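# Inspect circuit board both sides, then sort into stand

## Task

Remove the circuit board from the grey stand, keep it motionless beneath the inspection camera for about one second with one side facing up, flip it and keep it motionless for about one second with the opposite side facing up. Then place it upright in the grey stand if all chips are present, or in the red stand if any chip is absent.

## Robot and tools

Robot: two arms on a table. left_arm (base near y = +0.351 m) carries a left hand; right_arm (base near y = -0.308 m) carries a right hand, the left being its mirror image. Each hand has index, middle and ring fingers plus a thumb, 16 hinge motors in all. A camera stand is fixed to the floor behind the arms.

Frames: the scene frame has its origin at table-top height midway between the arms, +z up, +x out over the table, +y toward left_arm. Reported hand positions (m), quaternions (wxyz), Hand targets and wrist-camera poses are in each arm's own base frame, which is almost aligned with the scene frame but shifted to that base. Fixed cameras and the table use the scene frame. Each hand has a hand point near the palm: +z runs toward the fingertips, +y points out of the palm face, and +x points across the palm away from the thumb on the right hand, toward the thumb on the left. Fingertips reach roughly 0.12 to 0.16 m beyond the hand point when straight. A rigid mast sticks out at the wrist on the palm side and can collide with things.

execute_actions(actions, cameras): actions is a list of actions, each lasting 0.5 s. An action is a table of 1 to 15 rows, one row per 1/30 s; if shorter than 15, its final row is held. Every row has 48 numbers, each in [-1, 1], covering both arms even when one is idle, in this order: left_arm dx, dy, dz, rx, ry, rz; left hand's 16 hinge numbers; left current_limit; left speed; then the same 24 for right_arm.

dx, dy, dz, rx, ry, rz are offsets, not poses. They are measured from that arm's Hand target as it stood when the action began, along that arm's base axes; every row in an action refers to that same start, so rows do not add up, but repeating an offset in a later action moves further. 1.0 equals 0.6 m for translation or 180 degrees for rotation; rx, ry, rz form one rotation vector turning about the Hand target position. A translation longer than 1.0 is scaled down along its direction. All zeros re-requests the current Hand target.

The 16 hinge numbers are absolute goal angles scaled between each hinge's stops, in this order: index_abd, index_mcp, index_pip, index_dip, middle_abd, middle_mcp, middle_pip, middle_dip, ring_abd, ring_mcp, ring_pip, ring_dip, thumb_cmc, thumb_axl, thumb_mcp, thumb_ipl. Straight values: _abd 0.00, _mcp 0.75, _pip 0.58, _dip 0.70, thumb_cmc 0.71, thumb_axl 0.68, thumb_mcp 0.23, thumb_ipl 0.17. Lower numbers curl fingers toward the palm, swing an _abd finger away from the thumb, and bring thumb_cmc round in front of the palm. current_limit maps -1..+1 linearly to 0..550 mA (floor 11 mA); speed maps to (speed+1)/2 of 8.5 rad/s. Start values are 0.4 and -0.6. A zero is a real goal, so to keep a hand unchanged, resend its reported hand_goal, hand_current_limit and hand_speed. A finger grips only while its goal lies past the object's surface; send the goal, not the measured angles, to keep a grip.

cameras: list of names (cam_head_left, cam_head_right, cam_high, cam_low, cam_left_wrist, cam_right_wrist), ["all"], or []. Omitted means all for an empty actions list, none otherwise. An unknown name invalidates the call. An empty actions list just reports state and images.

zoom_image(camera, region): enlarges [x0, y0, x1, y1] pixels (origin top-left, at most 504 by 504) of one camera's newest full image. Images are 896x504.

finished_scene(scene optional, 1): ends the scene irreversibly; the result must hold without the robot.

Results: per arm, end_effector_position and end_effector_quat_wxyz (base frame, may be a few cm off), Hand target (the commanded pose after clipping, from which the next offsets count), joint positions, velocities (may read "within noise" or be omitted), joint torques (include arm weight, offset and noisy; numbers 3 and 4 wrap at ±28 N m). Per hand: hand_goal, hand_measured, hand_current_ma (positive pushes toward -1), hand_state per motor (moving, goal, blocked, overload), hand_current_limit, hand_speed. MOTOR HOT or OVER-TEMPERATURE FAULT lines warn of heat.

Control behaviour: orientation commands are clipped to within 40 degrees of the measured one each step; position wins if both cannot be reached. The hand often stops short of its target and the right arm sags under load, so command extra height or resend the shortfall as an offset. Very small moves may not start. Near the waist axis a small hand move can swing the whole arm. To stop pressing on something, command the target back beyond the hand point.

Avoid: dropping the board or letting go while it moves; anything leaving the table; hitting stands or the table hard; the two hands touching or one gripping the other's fingers (can end the scene). A motor at 495 mA or more for 5 s shuts off for 10 s. Holding loads, stretched reaches or unreachable targets heat joints; at 100 °C the arm goes limp. An arm stop discards new hand commands while old ones stay active. The robot keeps executing the last command during thinking, so keep the board in a safe hold and motions smooth. Loose objects may occasionally be nudged.

Each tool is called after "Emit:" as a command line: name --argument value for each argument, lists and objects as JSON in quotes; but a table of rows of numbers goes row by row, as --pt "numbers of a row", without its own name.

## Session

Emit:
execute_actions --actions '[]'

Scene clock: 0.00 s.
left_arm: end_effector_position=(+0.5143, -0.1198, +0.2884) hand_goal=(+0.000, +0.754, +0.576, +0.696, +0.000, +0.754, +0.576, +0.696, +0.000, +0.754, +0.576, +0.696, +0.714, +0.678, +0.226, +0.168) hand_measured=(+0.000, +0.754, +0.576, +0.696, +0.000, +0.754, +0.576, +0.696, +0.000, +0.754, +0.576, +0.696, +0.714, +0.678, +0.226, +0.168) hand_current_ma=(+0, +0, +0, +0, +0, +0, +0, +0, +0, +0, +0, +0, +0, +0, +0, +0) hand_state=(goal, goal, goal, goal, goal, goal, goal, goal, goal, goal, goal, goal, goal, goal, goal, goal) hand_current_limit=0.40 hand_speed=-0.60 end_effector_quat_wxyz=(+0.011, +0.964, -0.143, +0.223) | right_arm: end_effector_position=(+0.2295, +0.2496, +0.2492) hand_goal=(+0.000, +0.754, +0.576, +0.696, +0.000, +0.754, +0.576, +0.696, +0.000, +0.754, +0.576, +0.696, +0.714, +0.678, +0.226, +0.168) hand_measured=(+0.000, +0.754, +0.576, +0.696, +0.000, +0.754, +0.576, +0.696, +0.000, +0.754, +0.576, +0.696, +0.714, +0.678, +0.226, +0.168) hand_current_ma=(+0, +0, +0, +0, +0, +0, +0, +0, +0, +0, +0, +0, +0, +0, +0, +0) hand_state=(goal, goal, goal, goal, goal, goal, goal, goal, goal, goal, goal, goal, goal, goal, goal, goal) hand_current_limit=0.40 hand_speed=-0.60 end_effector_quat_wxyz=(-0.510, +0.699, +0.473, +0.164)
Joint positions: left_arm=[-0.038 1.418 1.392 -1.1 0.069 1.812] | right_arm=[0.486 0.875 0.848 -1.14 -1.09 1.115]
Joint velocities: within noise
Joint torques (N m): no reading
Heat: left arm: hottest waist 32 °C; right arm: hottest waist 29 °C.
Hand target: left_arm +0.5235, -0.1174, +0.3035; +0.011, +0.961, -0.139, +0.240 | right_arm +0.2338, +0.2551, +0.2661; -0.510, +0.688, +0.484, +0.181

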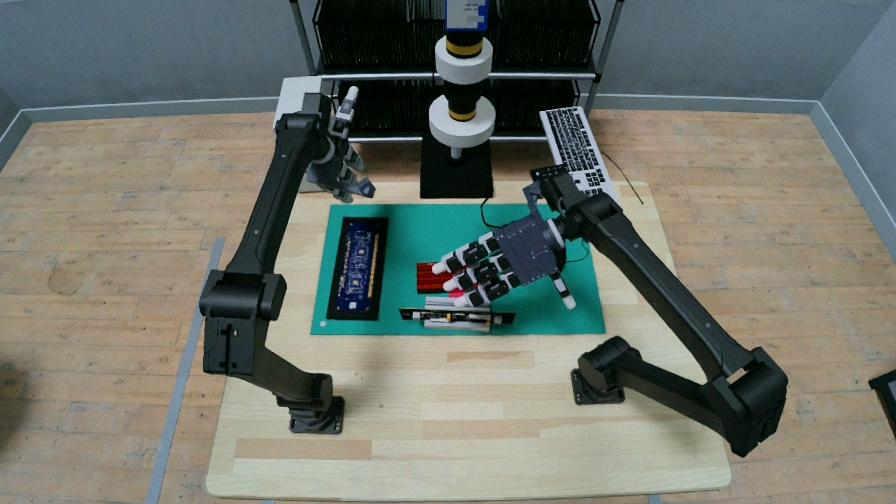

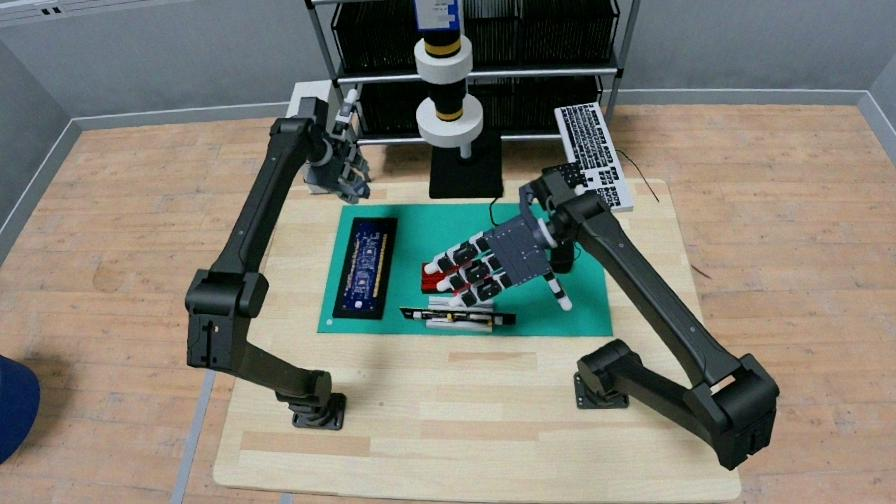

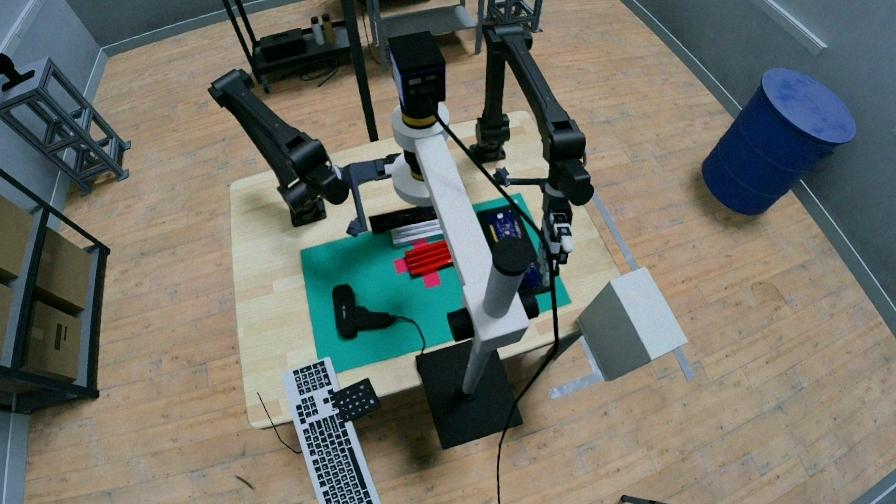

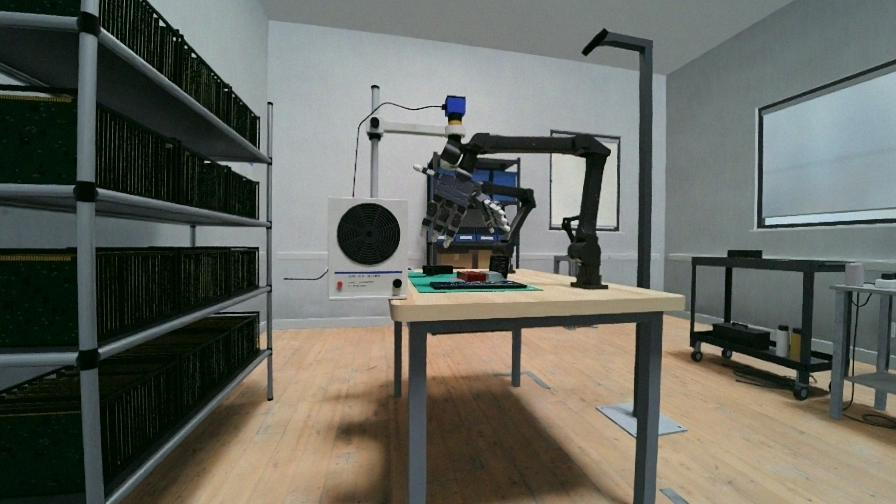

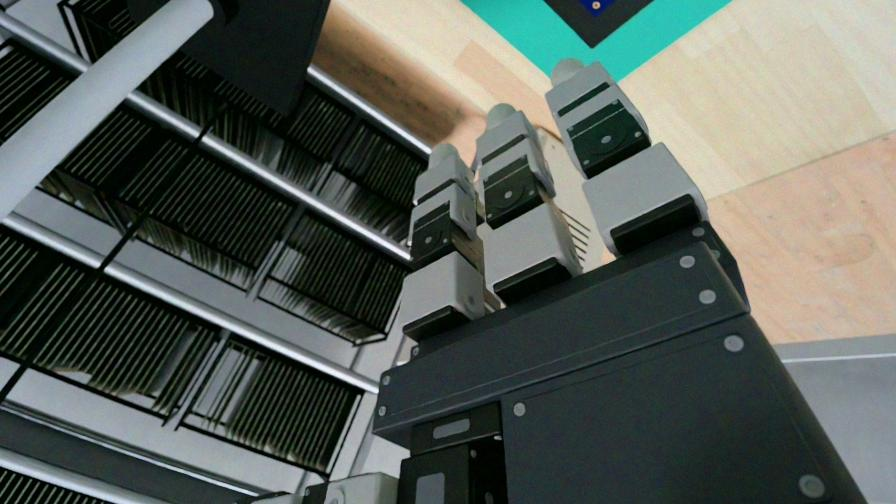

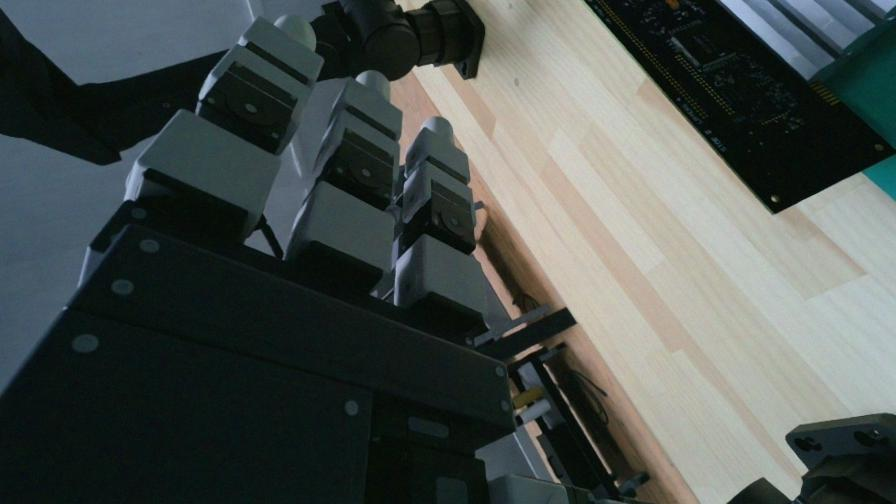

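Emit:
zoom_image --camera "cam_head_left" --region '[300, 180, 620, 350]'

Emit:
zoom_image --camera "cam_high" --region '[230, 20, 630, 400]'

Emit:
zoom_image --camera "cam_low" --region '[320, 80, 640, 310]'

Emit:
zoom_image --camera "cam_right_wrist" --region '[500, 0, 896, 250]'

Emit:
zoom_image --camera "cam_head_right" --region '[300, 180, 620, 350]'

Scaled by 1.575 from the camera's 896x504 image, which has a finer 1280x720 frame.

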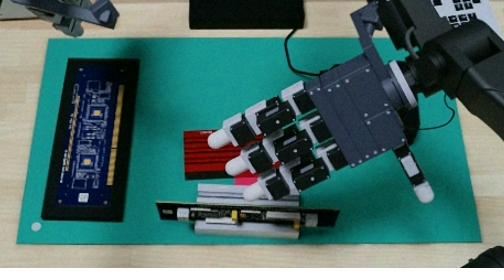

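Scaled by 1.260 from the camera's 896x504 image, which has a finer 1280x720 frame.

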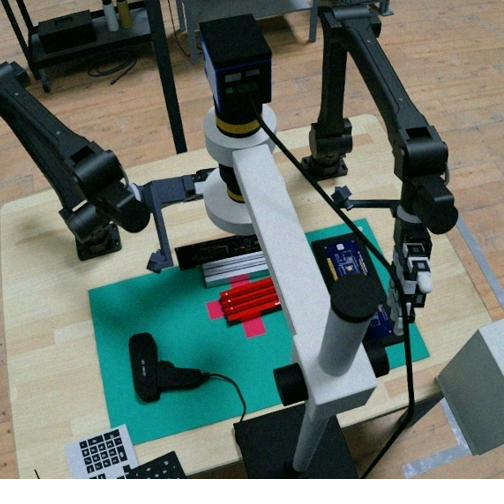

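Scaled by 1.575 from the camera's 896x504 image, which has a finer 1280x720 frame.

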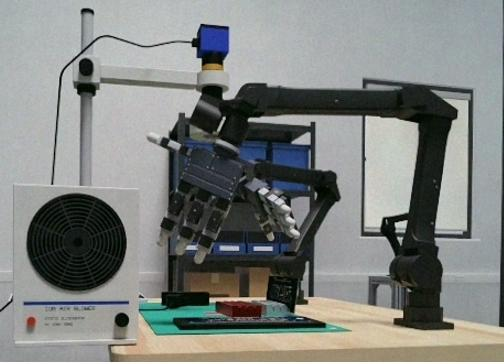

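Scaled by 1.273 from the camera's 896x504 image, which has a finer 1280x720 frame.

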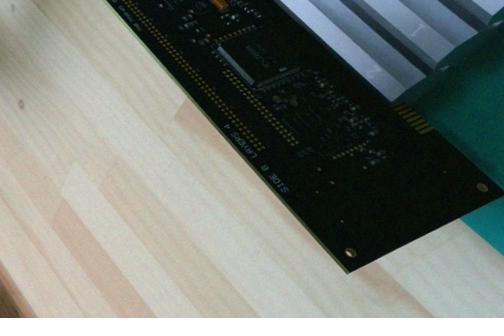

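Scaled by 1.575 from the camera's 896x504 image, which has a finer 1280x720 frame.

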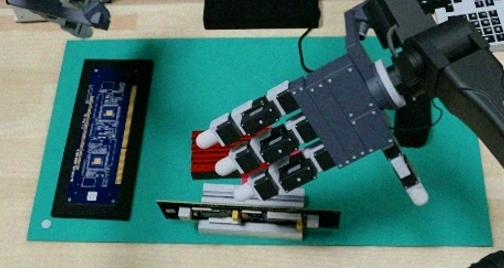

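Emit:
zoom_image --camera "cam_head_left" --region '[390, 250, 530, 340]'

Emit:
zoom_image --camera "cam_head_right" --region '[390, 250, 530, 340]'

Emit:
zoom_image --camera "cam_high" --region '[340, 170, 500, 300]'

Emit:
zoom_image --camera "cam_low" --region '[400, 230, 560, 310]'

Scaled by 3.600 from the camera's 896x504 image, which has a finer 1280x720 frame.

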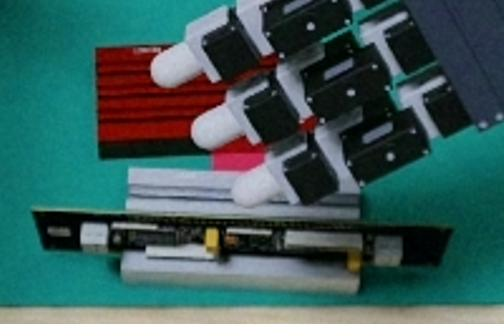

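Scaled by 3.600 from the camera's 896x504 image, which has a finer 1280x720 frame.

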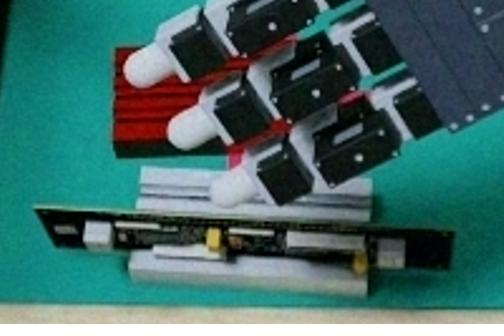

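Scaled by 3.150 from the camera's 896x504 image, which has a finer 1280x720 frame.

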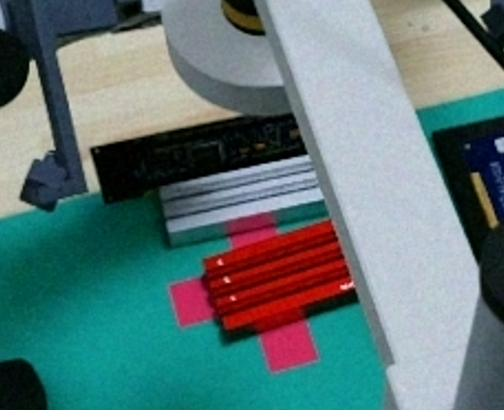

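Scaled by 3.150 from the camera's 896x504 image, which has a finer 1280x720 frame.

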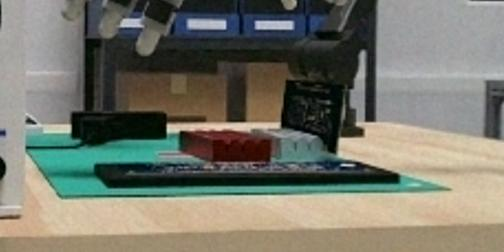

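Emit:
execute_actions --actions '[[[0,0,0,0,0,0,0,0.754,0.576,0.696,0,0.754,0.576,0.696,0,0.754,0.576,0.696,0.714,0.678,0.226,0.168,0.4,-0.6,-0.018,-0.032,0,0.026,-0.029,-0.0068,0,0.754,0.576,0.696,0,0.754,0.576,0.696,0,0.754,0.576,0.696,-0.571,0.678,-0.449,0.168,0.4,-0.6],[0,0,0,0,0,0,0,0.754,0.576,0.696,0,0.754,0.576,0.696,0,0.754,0.576,0.696,0.714,0.678,0.226,0.168,0.4,-0.6,-0.036,-0.064,0,0.052,-0.058,-0.0136,0,0.754,0.576,0.696,0,0.754,0.576,0.696,0,0.754,0.576,0.696,-0.571,0.678,-0.449,0.168,0.4,-0.6]],[[0,0,0,0,0,0,0,0.754,0.576,0.696,0,0.754,0.576,0.696,0,0.754,0.576,0.696,0.714,0.678,0.226,0.168,0.4,-0.6,-0.036,-0.064,-0.013,0.052,-0.058,-0.0136,0,0.754,0.576,0.696,0,0.754,0.576,0.696,0,0.754,0.576,0.696,-0.571,0.678,-0.449,0.168,0.4,-0.6]],[[0,0,0,0,0,0,0,0.754,0.576,0.696,0,0.754,0.576,0.696,0,0.754,0.576,0.696,0.714,0.678,0.226,0.168,0.4,-0.6,-0.036,-0.064,-0.013,0.052,-0.058,-0.0136,0,0.754,0.576,0.696,0,0.754,0.576,0.696,0,0.754,0.576,0.696,-0.571,0.678,-0.449,0.168,0.4,-0.6]]]' --cameras '["all"]'

Scene clock: 278.37 s.
left_arm: end_effector_position=(+0.5143, -0.1198, +0.2884) hand_goal=(+0.000, +0.754, +0.576, +0.696, +0.000, +0.754, +0.576, +0.696, +0.000, +0.754, +0.576, +0.696, +0.714, +0.678, +0.226, +0.168) hand_measured=(+0.000, +0.754, +0.576, +0.696, +0.000, +0.754, +0.576, +0.696, +0.000, +0.754, +0.576, +0.696, +0.714, +0.678, +0.224, +0.168) hand_current_ma=(+0, -2, +2, +0, +0, -2, +2, +0, +0, -2, +2, +0, +1, -2, -5, -1) hand_state=(goal, goal, goal, goal, goal, goal, goal, goal, goal, goal, goal, goal, goal, goal, goal, goal) hand_current_limit=0.40 hand_speed=-0.60 end_effector_quat_wxyz=(+0.011, +0.964, -0.143, +0.223) | right_arm: end_effector_position=(+0.1717, +0.1448, +0.2458) hand_goal=(+0.000, +0.754, +0.576, +0.696, +0.000, +0.754, +0.576, +0.696, +0.000, +0.754, +0.576, +0.696, -0.570, +0.678, -0.448, +0.168) hand_measured=(+0.002, +0.752, +0.576, +0.696, +0.002, +0.752, +0.576, +0.696, +0.002, +0.752, +0.576, +0.696, -0.558, +0.680, -0.446, +0.168) hand_current_ma=(+3, -5, +1, +0, +2, -5, +1, +0, +2, -5, +1, +0, +26, +3, +6, +0) hand_state=(goal, goal, goal, goal, goal, goal, goal, goal, goal, goal, goal, goal, goal, goal, goal, goal) hand_current_limit=0.40 hand_speed=-0.60 end_effector_quat_wxyz=(-0.458, +0.549, +0.448, +0.537)
Joint positions: left_arm=[-0.038 1.418 1.392 -1.1 0.069 1.812] | right_arm=[-0.177 0.055 0.348 -1.203 -1.565 0.684]
Joint torques (N m): left_arm=[-0.85 -11.87 11.23 1.47 0.14 -0.07] | right_arm=[-0.44 5.07 8.32 0.44 -1.39 -0.34]
Heat: left arm: hottest elbow 31 °C; right arm: hottest elbow 32 °C.
Hand target: left_arm +0.5235, -0.1174, +0.3035; +0.011, +0.961, -0.139, +0.240 | right_arm +0.1690, +0.1399, +0.2505; -0.499, +0.500, +0.501, +0.500
Off the commanded pose: left_arm 0.018 m, 2 deg | right_arm 0.007 m, 10 deg.
joint sent to its limit (right arm) — joint 5 (wrist yaw), lower limit. The joint targets are off in position and orientation.

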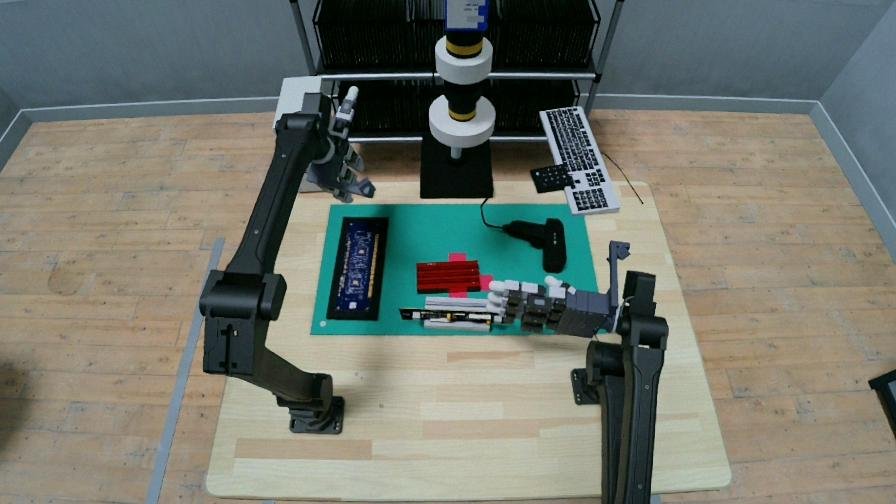

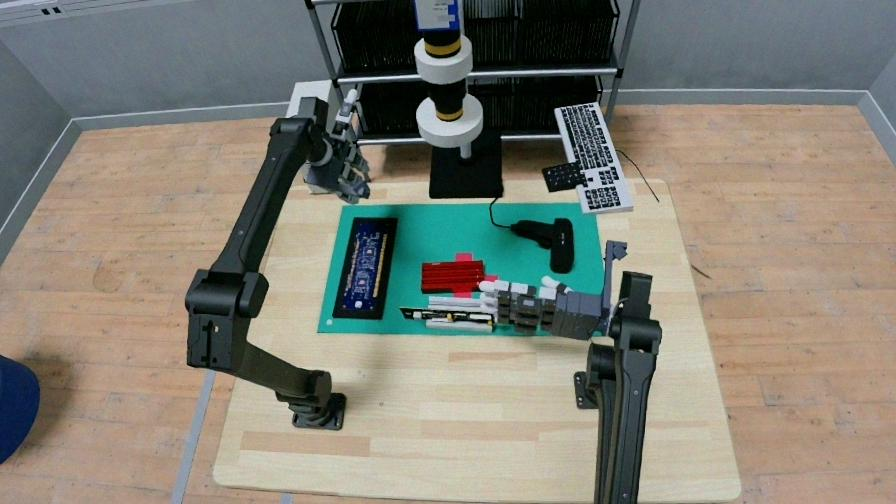

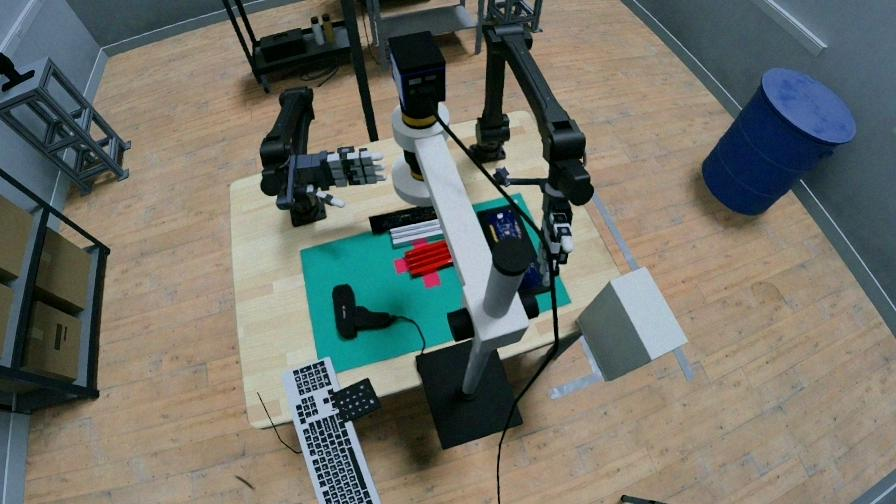

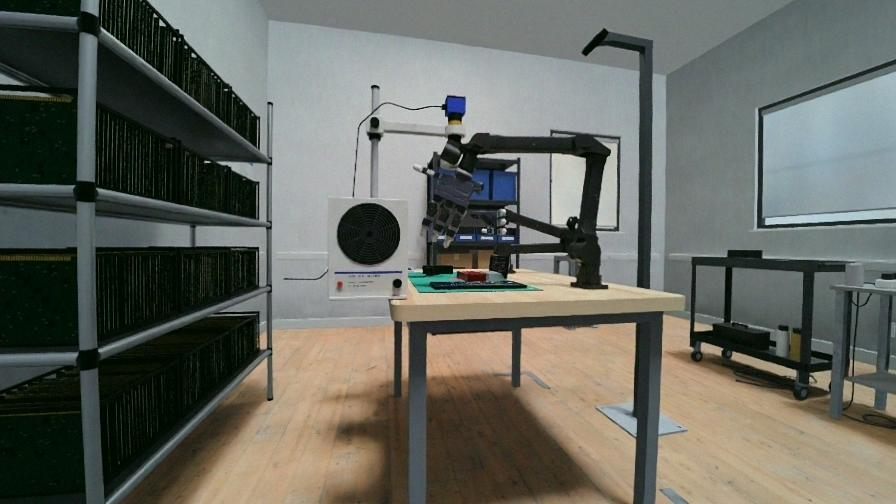

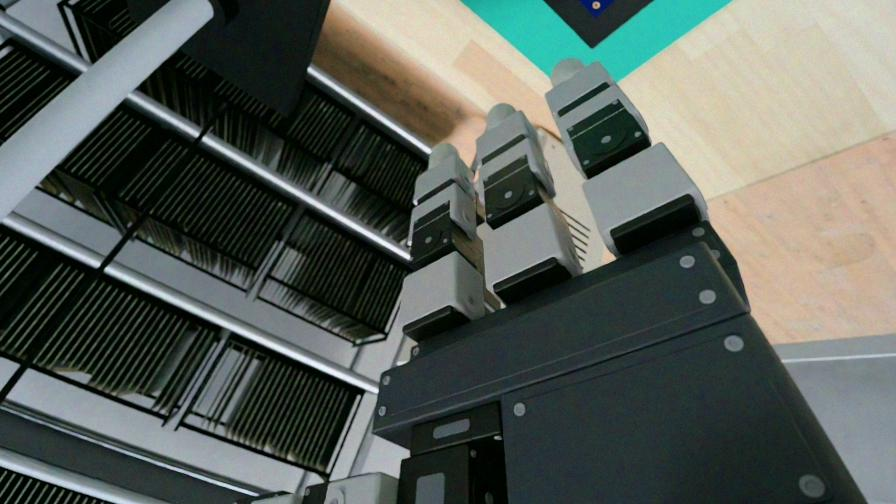

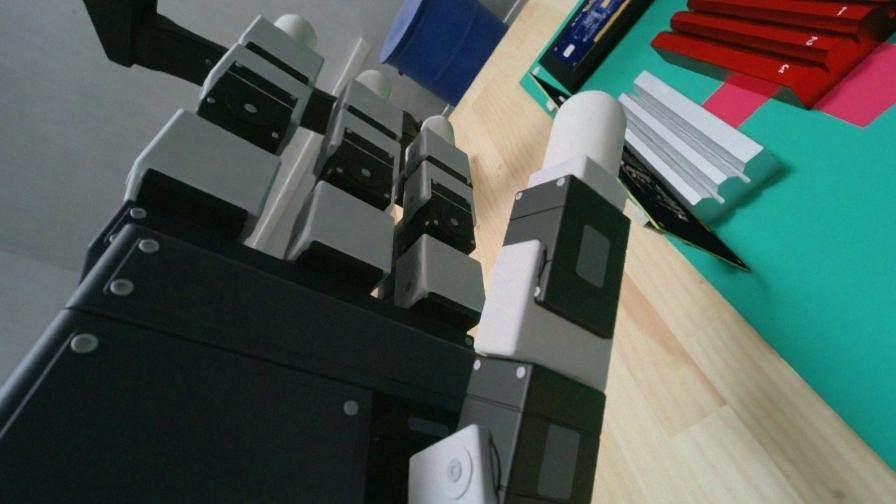

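Emit:
zoom_image --camera "cam_right_wrist" --region '[500, 40, 800, 290]'

Emit:
zoom_image --camera "cam_low" --region '[400, 230, 540, 300]'

Emit:
zoom_image --camera "cam_head_left" --region '[390, 240, 600, 340]'

Emit:
zoom_image --camera "cam_high" --region '[250, 140, 450, 300]'

Scaled by 1.680 from the camera's 896x504 image, which has a finer 1280x720 frame.

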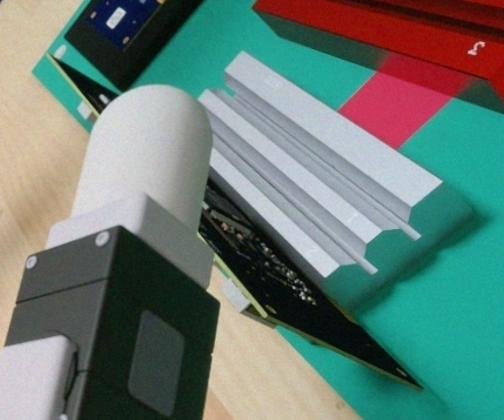

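Scaled by 3.600 from the camera's 896x504 image, which has a finer 1280x720 frame.

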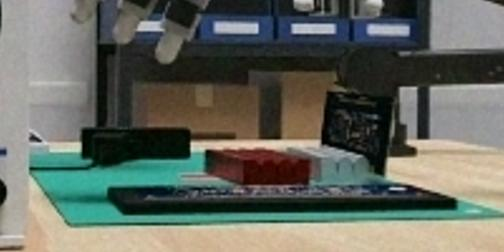

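Scaled by 2.400 from the camera's 896x504 image, which has a finer 1280x720 frame.

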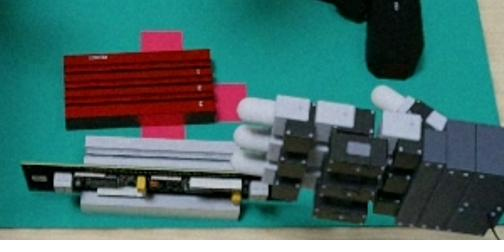

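Scaled by 2.520 from the camera's 896x504 image, which has a finer 1280x720 frame.

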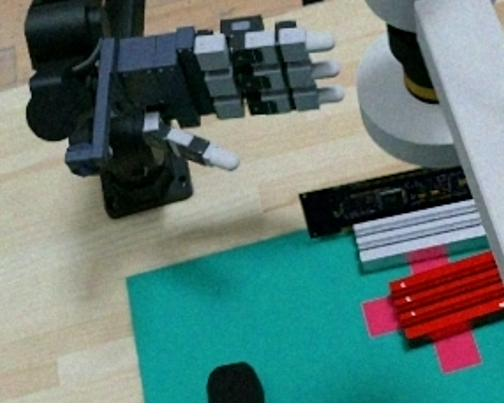

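Emit:
execute_actions --actions '[[[0,0,0,0,0,0,0,0.754,0.576,0.696,0,0.754,0.576,0.696,0,0.754,0.576,0.696,0.714,0.678,0.226,0.168,0.4,-0.6,0.007,0.034,0,0,-0.011,-0.003,0,0.754,0.576,0.696,0,0.754,0.576,0.696,0,0.754,0.576,0.696,-0.571,0.678,-0.449,0.168,0.4,-0.6],[0,0,0,0,0,0,0,0.754,0.576,0.696,0,0.754,0.576,0.696,0,0.754,0.576,0.696,0.714,0.678,0.226,0.168,0.4,-0.6,0.014,0.068,0,0,-0.022,-0.006,0,0.754,0.576,0.696,0,0.754,0.576,0.696,0,0.754,0.576,0.696,-0.571,0.678,-0.449,0.168,0.4,-0.6]],[[0,0,0,0,0,0,0,0.754,0.576,0.696,0,0.754,0.576,0.696,0,0.754,0.576,0.696,0.714,0.678,0.226,0.168,0.4,-0.6,0.014,0.068,-0.035,0,-0.022,-0.006,0,0.754,0.576,0.696,0,0.754,0.576,0.696,0,0.754,0.576,0.696,-0.571,0.678,-0.449,0.168,0.4,-0.6]],[[0,0,0,0,0,0,0,0.754,0.576,0.696,0,0.754,0.576,0.696,0,0.754,0.576,0.696,0.714,0.678,0.226,0.168,0.4,-0.6,0.014,0.069,-0.04,0,-0.022,-0.006,0,0.754,0.576,0.696,0,0.754,0.576,0.696,0,0.754,0.576,0.696,-0.571,0.678,-0.449,0.168,0.4,-0.6]]]' --cameras '["cam_head_left","cam_high","cam_right_wrist"]'

Emit:
zoom_image --camera "cam_head_left" --region '[390, 240, 600, 360]'

Emit:
zoom_image --camera "cam_right_wrist" --region '[392, 0, 896, 504]'

Scene clock: 364.80 s.
left_arm: end_effector_position=(+0.5143, -0.1198, +0.2884) hand_goal=(+0.000, +0.754, +0.576, +0.696, +0.000, +0.754, +0.576, +0.696, +0.000, +0.754, +0.576, +0.696, +0.714, +0.678, +0.226, +0.168) hand_measured=(+0.000, +0.754, +0.576, +0.696, +0.000, +0.754, +0.576, +0.696, +0.000, +0.754, +0.576, +0.696, +0.714, +0.678, +0.224, +0.168) hand_current_ma=(+0, -2, +2, +0, +0, -2, +2, +0, +0, -2, +2, +0, +1, -2, -5, -1) hand_state=(goal, goal, goal, goal, goal, goal, goal, goal, goal, goal, goal, goal, goal, goal, goal, goal) hand_current_limit=0.40 hand_speed=-0.60 end_effector_quat_wxyz=(+0.011, +0.964, -0.143, +0.223) | right_arm: end_effector_position=(+0.1941, +0.2574, +0.2017) hand_goal=(+0.000, +0.754, +0.576, +0.696, +0.000, +0.754, +0.576, +0.696, +0.000, +0.754, +0.576, +0.696, -0.570, +0.678, -0.448, +0.168) hand_measured=(+0.002, +0.754, +0.576, +0.696, +0.002, +0.754, +0.576, +0.696, +0.002, +0.754, +0.576, +0.696, -0.558, +0.680, -0.448, +0.168) hand_current_ma=(+3, +0, +1, +0, +2, +0, +1, +0, +3, +0, +1, +0, +26, +3, +2, +0) hand_state=(goal, goal, goal, goal, goal, goal, goal, goal, goal, goal, goal, goal, goal, goal, goal, goal) hand_current_limit=0.40 hand_speed=-0.60 end_effector_quat_wxyz=(-0.460, +0.417, +0.638, +0.455)
Joint positions: left_arm=[-0.038 1.418 1.392 -1.1 0.069 1.812] | right_arm=[0.468 0.545 0.253 -0.282 -1.269 0.817]
Joint torques (N m): left_arm=[-0.91 -11.87 11.25 1.48 0.14 -0.07] | right_arm=[1.55 0.73 8.85 1.99 -0.53 -0.03]
Heat: left arm: hottest elbow 32 °C; right arm: hottest elbow 32 °C.
Hand target: left_arm +0.5235, -0.1174, +0.3035; +0.011, +0.961, -0.139, +0.240 | right_arm +0.1942, +0.2629, +0.2055; -0.430, +0.460, +0.536, +0.563
Off the commanded pose: left_arm 0.018 m, 2 deg | right_arm 0.007 m, 18 deg.
Images, in order (width x height): cam_head_left 896x504, cam_high 896x504, cam_right_wrist 896x504.

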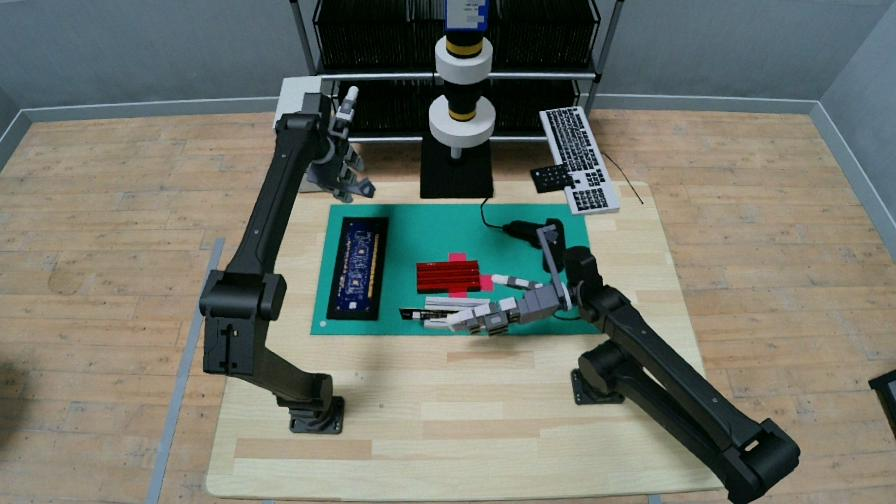

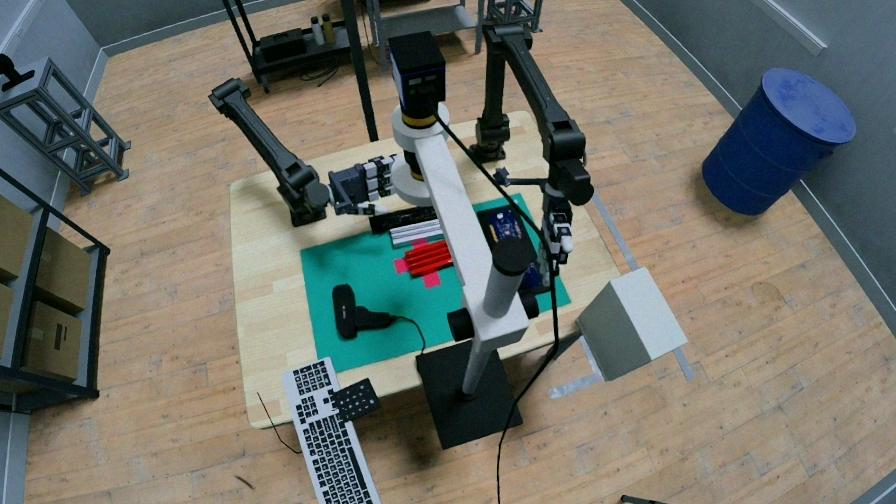

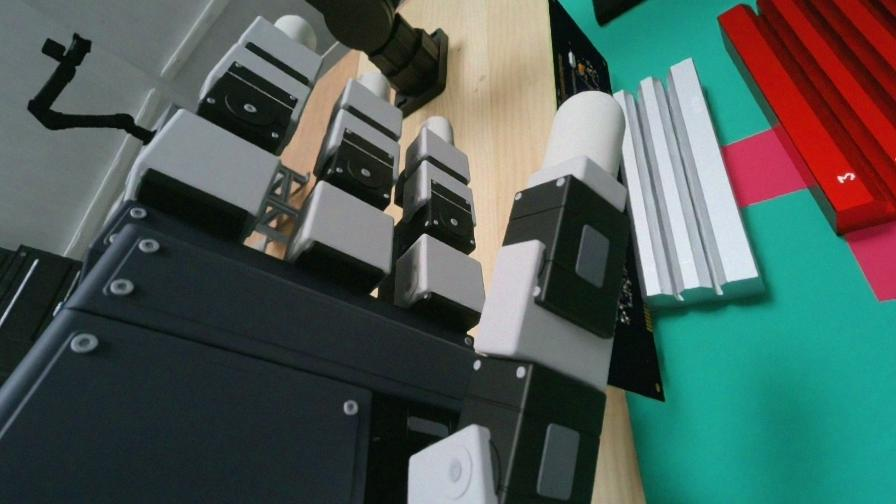

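Scaled by 2.400 from the camera's 896x504 image, which has a finer 1280x720 frame.

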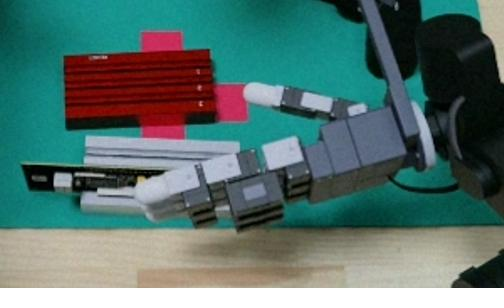

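Scaled by 1.000.

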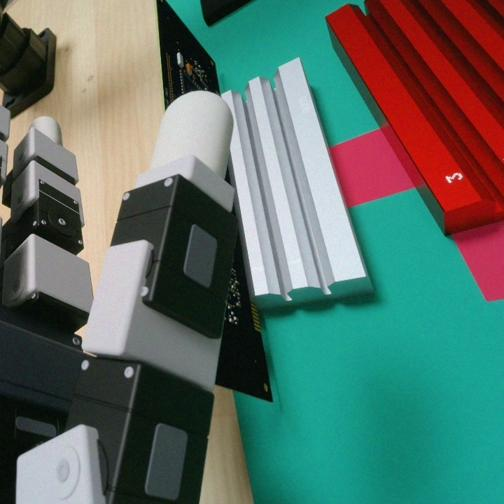

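Emit:
execute_actions --actions '[[[0,0,0,0,0,0,0,0.754,0.576,0.696,0,0.754,0.576,0.696,0,0.754,0.576,0.696,0.714,0.678,0.226,0.168,0.4,-0.6,0,0,0,0,0,0,0,0.754,0.576,0.696,0,0.754,0.576,0.696,0,0.754,0.576,0.696,-0.571,0.678,-0.449,0.168,0.4,-0.6]]]'

Scene clock: 374.57 s.
left_arm: end_effector_position=(+0.5143, -0.1198, +0.2884) hand_goal=(+0.000, +0.754, +0.576, +0.696, +0.000, +0.754, +0.576, +0.696, +0.000, +0.754, +0.576, +0.696, +0.714, +0.678, +0.226, +0.168) hand_measured=(+0.000, +0.754, +0.576, +0.696, +0.000, +0.754, +0.576, +0.696, +0.000, +0.754, +0.576, +0.696, +0.714, +0.678, +0.224, +0.168) hand_current_ma=(+0, -2, +2, +0, +0, -2, +2, +0, +0, -2, +2, +0, +1, -2, -5, -1) hand_state=(goal, goal, goal, goal, goal, goal, goal, goal, goal, goal, goal, goal, goal, goal, goal, goal) hand_current_limit=0.40 hand_speed=-0.60 end_effector_quat_wxyz=(+0.011, +0.964, -0.143, +0.223) | right_arm: end_effector_position=(+0.1951, +0.2589, +0.1981) hand_goal=(+0.000, +0.754, +0.576, +0.696, +0.000, +0.754, +0.576, +0.696, +0.000, +0.754, +0.576, +0.696, -0.570, +0.678, -0.448, +0.168) hand_measured=(+0.002, +0.756, +0.576, +0.696, +0.002, +0.754, +0.576, +0.696, +0.002, +0.754, +0.576, +0.696, -0.558, +0.680, -0.448, +0.168) hand_current_ma=(+3, +2, +1, +0, +3, +1, +1, +0, +3, +1, +1, +0, +26, +3, +1, +0) hand_state=(goal, goal, goal, goal, goal, goal, goal, goal, goal, goal, goal, goal, goal, goal, goal, goal) hand_current_limit=0.40 hand_speed=-0.60 end_effector_quat_wxyz=(-0.428, +0.468, +0.549, +0.544)
Joint positions: left_arm=[-0.038 1.418 1.392 -1.1 0.069 1.812] | right_arm=[0.728 0.402 0.066 0.276 -0.803 1.33]
Joint torques (N m): left_arm=[-0.91 -11.87 11.23 1.47 0.15 -0.07] | right_arm=[1.49 2.61 9.25 2.61 0.01 -0.02]
Heat: left arm: hottest elbow 32 °C; right arm: hottest elbow 31 °C.
Hand target: left_arm +0.5235, -0.1174, +0.3035; +0.011, +0.961, -0.139, +0.240 | right_arm +0.1942, +0.2629, +0.2055; -0.430, +0.460, +0.536, +0.563
Off the commanded pose: left_arm 0.018 m, 2 deg | right_arm 0.008 m, 3 deg.

Emit:
execute_actions --actions '[[[0,0,0,0,0,0,0,0.754,0.576,0.696,0,0.754,0.576,0.696,0,0.754,0.576,0.696,0.714,0.678,0.226,0.168,0.4,-0.6,0,0,-0.03,0,0,0,0,0.754,0.576,0.696,0,0.754,0.576,0.696,0,0.754,0.576,0.696,-0.571,0.678,-0.449,0.168,0.4,-0.6],[0,0,0,0,0,0,0,0.754,0.576,0.696,0,0.754,0.576,0.696,0,0.754,0.576,0.696,0.714,0.678,0.226,0.168,0.4,-0.6,0,0,-0.06,0,0,0,0,0.754,0.576,0.696,0,0.754,0.576,0.696,0,0.754,0.576,0.696,-0.571,0.678,-0.449,0.168,0.4,-0.6]],[[0,0,0,0,0,0,0,0.754,0.576,0.696,0,0.754,0.576,0.696,0,0.754,0.576,0.696,0.714,0.678,0.226,0.168,0.4,-0.6,0,0,-0.06,0,0,0,0,0.754,0.576,0.696,0,0.754,0.576,0.696,0,0.754,0.576,0.696,-0.571,0.678,-0.449,0.168,0.4,-0.6]],[[0,0,0,0,0,0,0,0.754,0.576,0.696,0,0.754,0.576,0.696,0,0.754,0.576,0.696,0.714,0.678,0.226,0.168,0.4,-0.6,0,0,0,0,0,0,0,0.754,0.576,0.696,0,0.754,0.576,0.696,0,0.754,0.576,0.696,-0.571,0.678,-0.449,0.168,0.4,-0.6]]]' --cameras '["cam_head_left","cam_high","cam_right_wrist"]'

Emit:
zoom_image --camera "cam_head_left" --region '[390, 240, 600, 360]'

Emit:
zoom_image --camera "cam_right_wrist" --region '[392, 0, 896, 504]'

Scene clock: 388.00 s.
left_arm: end_effector_position=(+0.5143, -0.1198, +0.2884) hand_goal=(+0.000, +0.754, +0.576, +0.696, +0.000, +0.754, +0.576, +0.696, +0.000, +0.754, +0.576, +0.696, +0.714, +0.678, +0.226, +0.168) hand_measured=(+0.000, +0.754, +0.576, +0.696, +0.000, +0.754, +0.576, +0.696, +0.000, +0.754, +0.576, +0.696, +0.714, +0.678, +0.224, +0.168) hand_current_ma=(+0, -2, +2, +0, +0, -2, +2, +0, +0, -2, +2, +0, +1, -2, -5, -1) hand_state=(goal, goal, goal, goal, goal, goal, goal, goal, goal, goal, goal, goal, goal, goal, goal, goal) hand_current_limit=0.40 hand_speed=-0.60 end_effector_quat_wxyz=(+0.011, +0.964, -0.143, +0.223) | right_arm: end_effector_position=(+0.1958, +0.2580, +0.1982) hand_goal=(+0.000, +0.754, +0.576, +0.696, +0.000, +0.754, +0.576, +0.696, +0.000, +0.754, +0.576, +0.696, -0.570, +0.678, -0.448, +0.168) hand_measured=(+0.002, +0.756, +0.576, +0.696, +0.002, +0.754, +0.576, +0.696, +0.002, +0.754, +0.576, +0.696, -0.558, +0.680, -0.448, +0.168) hand_current_ma=(+3, +2, +1, +0, +3, +1, +1, +0, +3, +1, +1, +0, +26, +3, +1, +0) hand_state=(goal, goal, goal, goal, goal, goal, goal, goal, goal, goal, goal, goal, goal, goal, goal, goal) hand_current_limit=0.40 hand_speed=-0.60 end_effector_quat_wxyz=(-0.426, +0.466, +0.548, +0.549)
Joint positions: left_arm=[-0.038 1.418 1.392 -1.1 0.069 1.812] | right_arm=[0.728 0.404 0.06 0.293 -0.797 1.33]
Joint torques (N m): left_arm=[-0.85 -11.93 11.25 1.47 0.14 -0.07] | right_arm=[0.26 2.2 10.03 1.36 -0.3 -0.2]
Heat: left arm: hottest elbow 32 °C; right arm: hottest elbow 32 °C.
Hand target: left_arm +0.5235, -0.1174, +0.3035; +0.011, +0.961, -0.139, +0.240 | right_arm +0.1968, +0.2596, +0.2040; -0.426, +0.463, +0.550, +0.550
Off the commanded pose: left_arm 0.018 m, 2 deg | right_arm 0.006 m, 0 deg.
pose unreachable (right arm): on one or more control steps of this call, first in action 0 (counted from 0), this arm could not follow its commanded pose, so it was not sent that pose on those steps. It may still have moved: this result reports where it is.
cause: moving toward the commanded pose would bring two parts of the arm too close to each other (joints 2 (shoulder) and 3 (elbow) lie between them).
Images, in order (width x height): cam_head_left 896x504, cam_high 896x504, cam_right_wrist 896x504.

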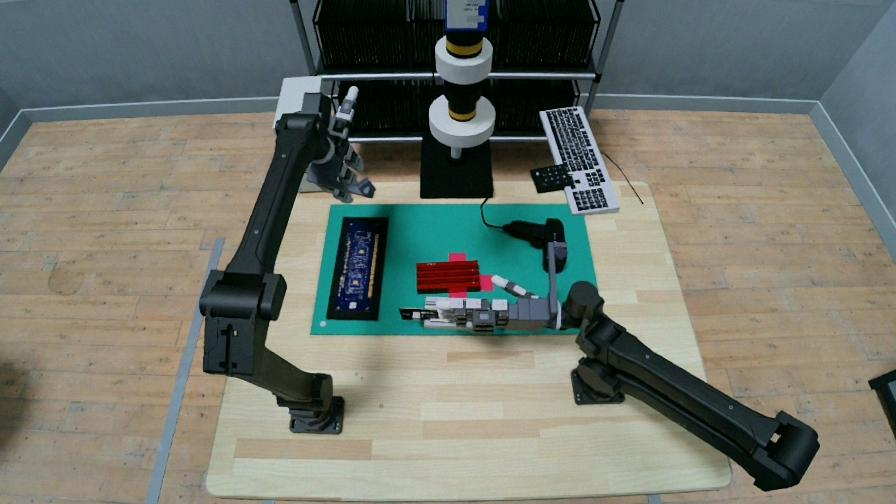

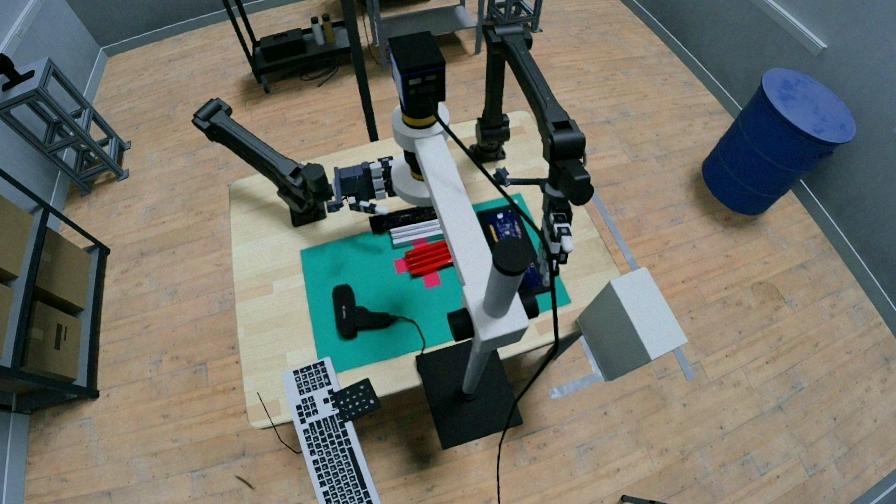

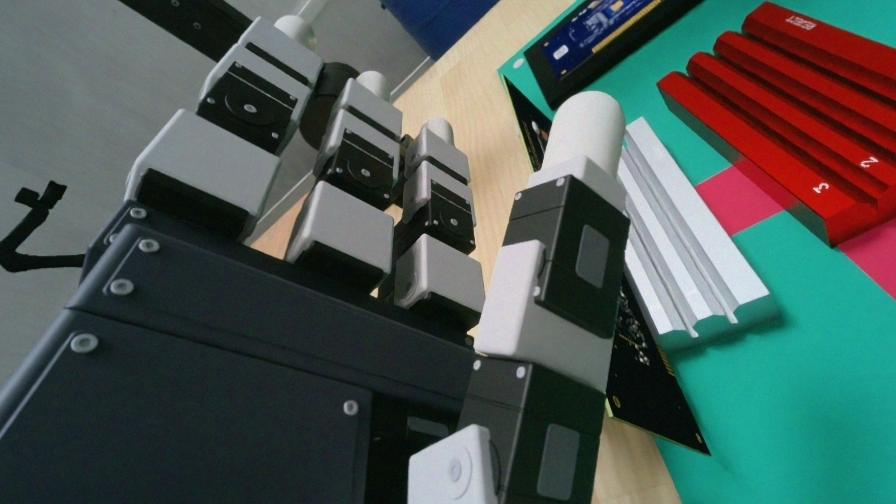

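Scaled by 2.400 from the camera's 896x504 image, which has a finer 1280x720 frame.

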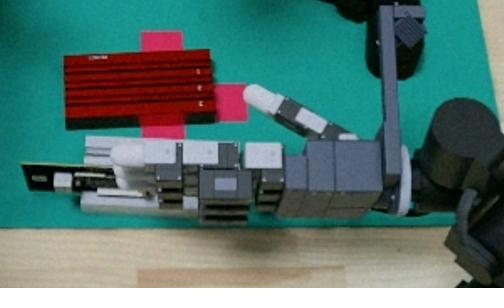

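Scaled by 1.000.

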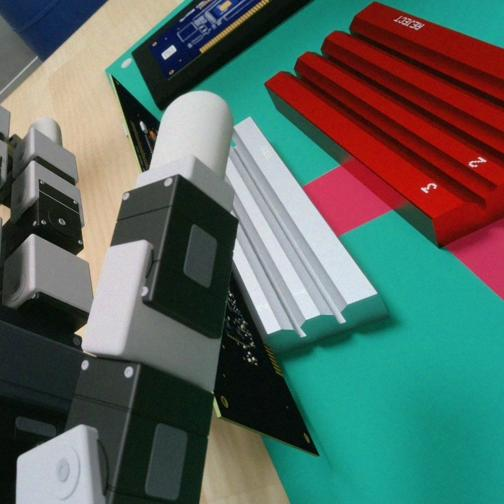

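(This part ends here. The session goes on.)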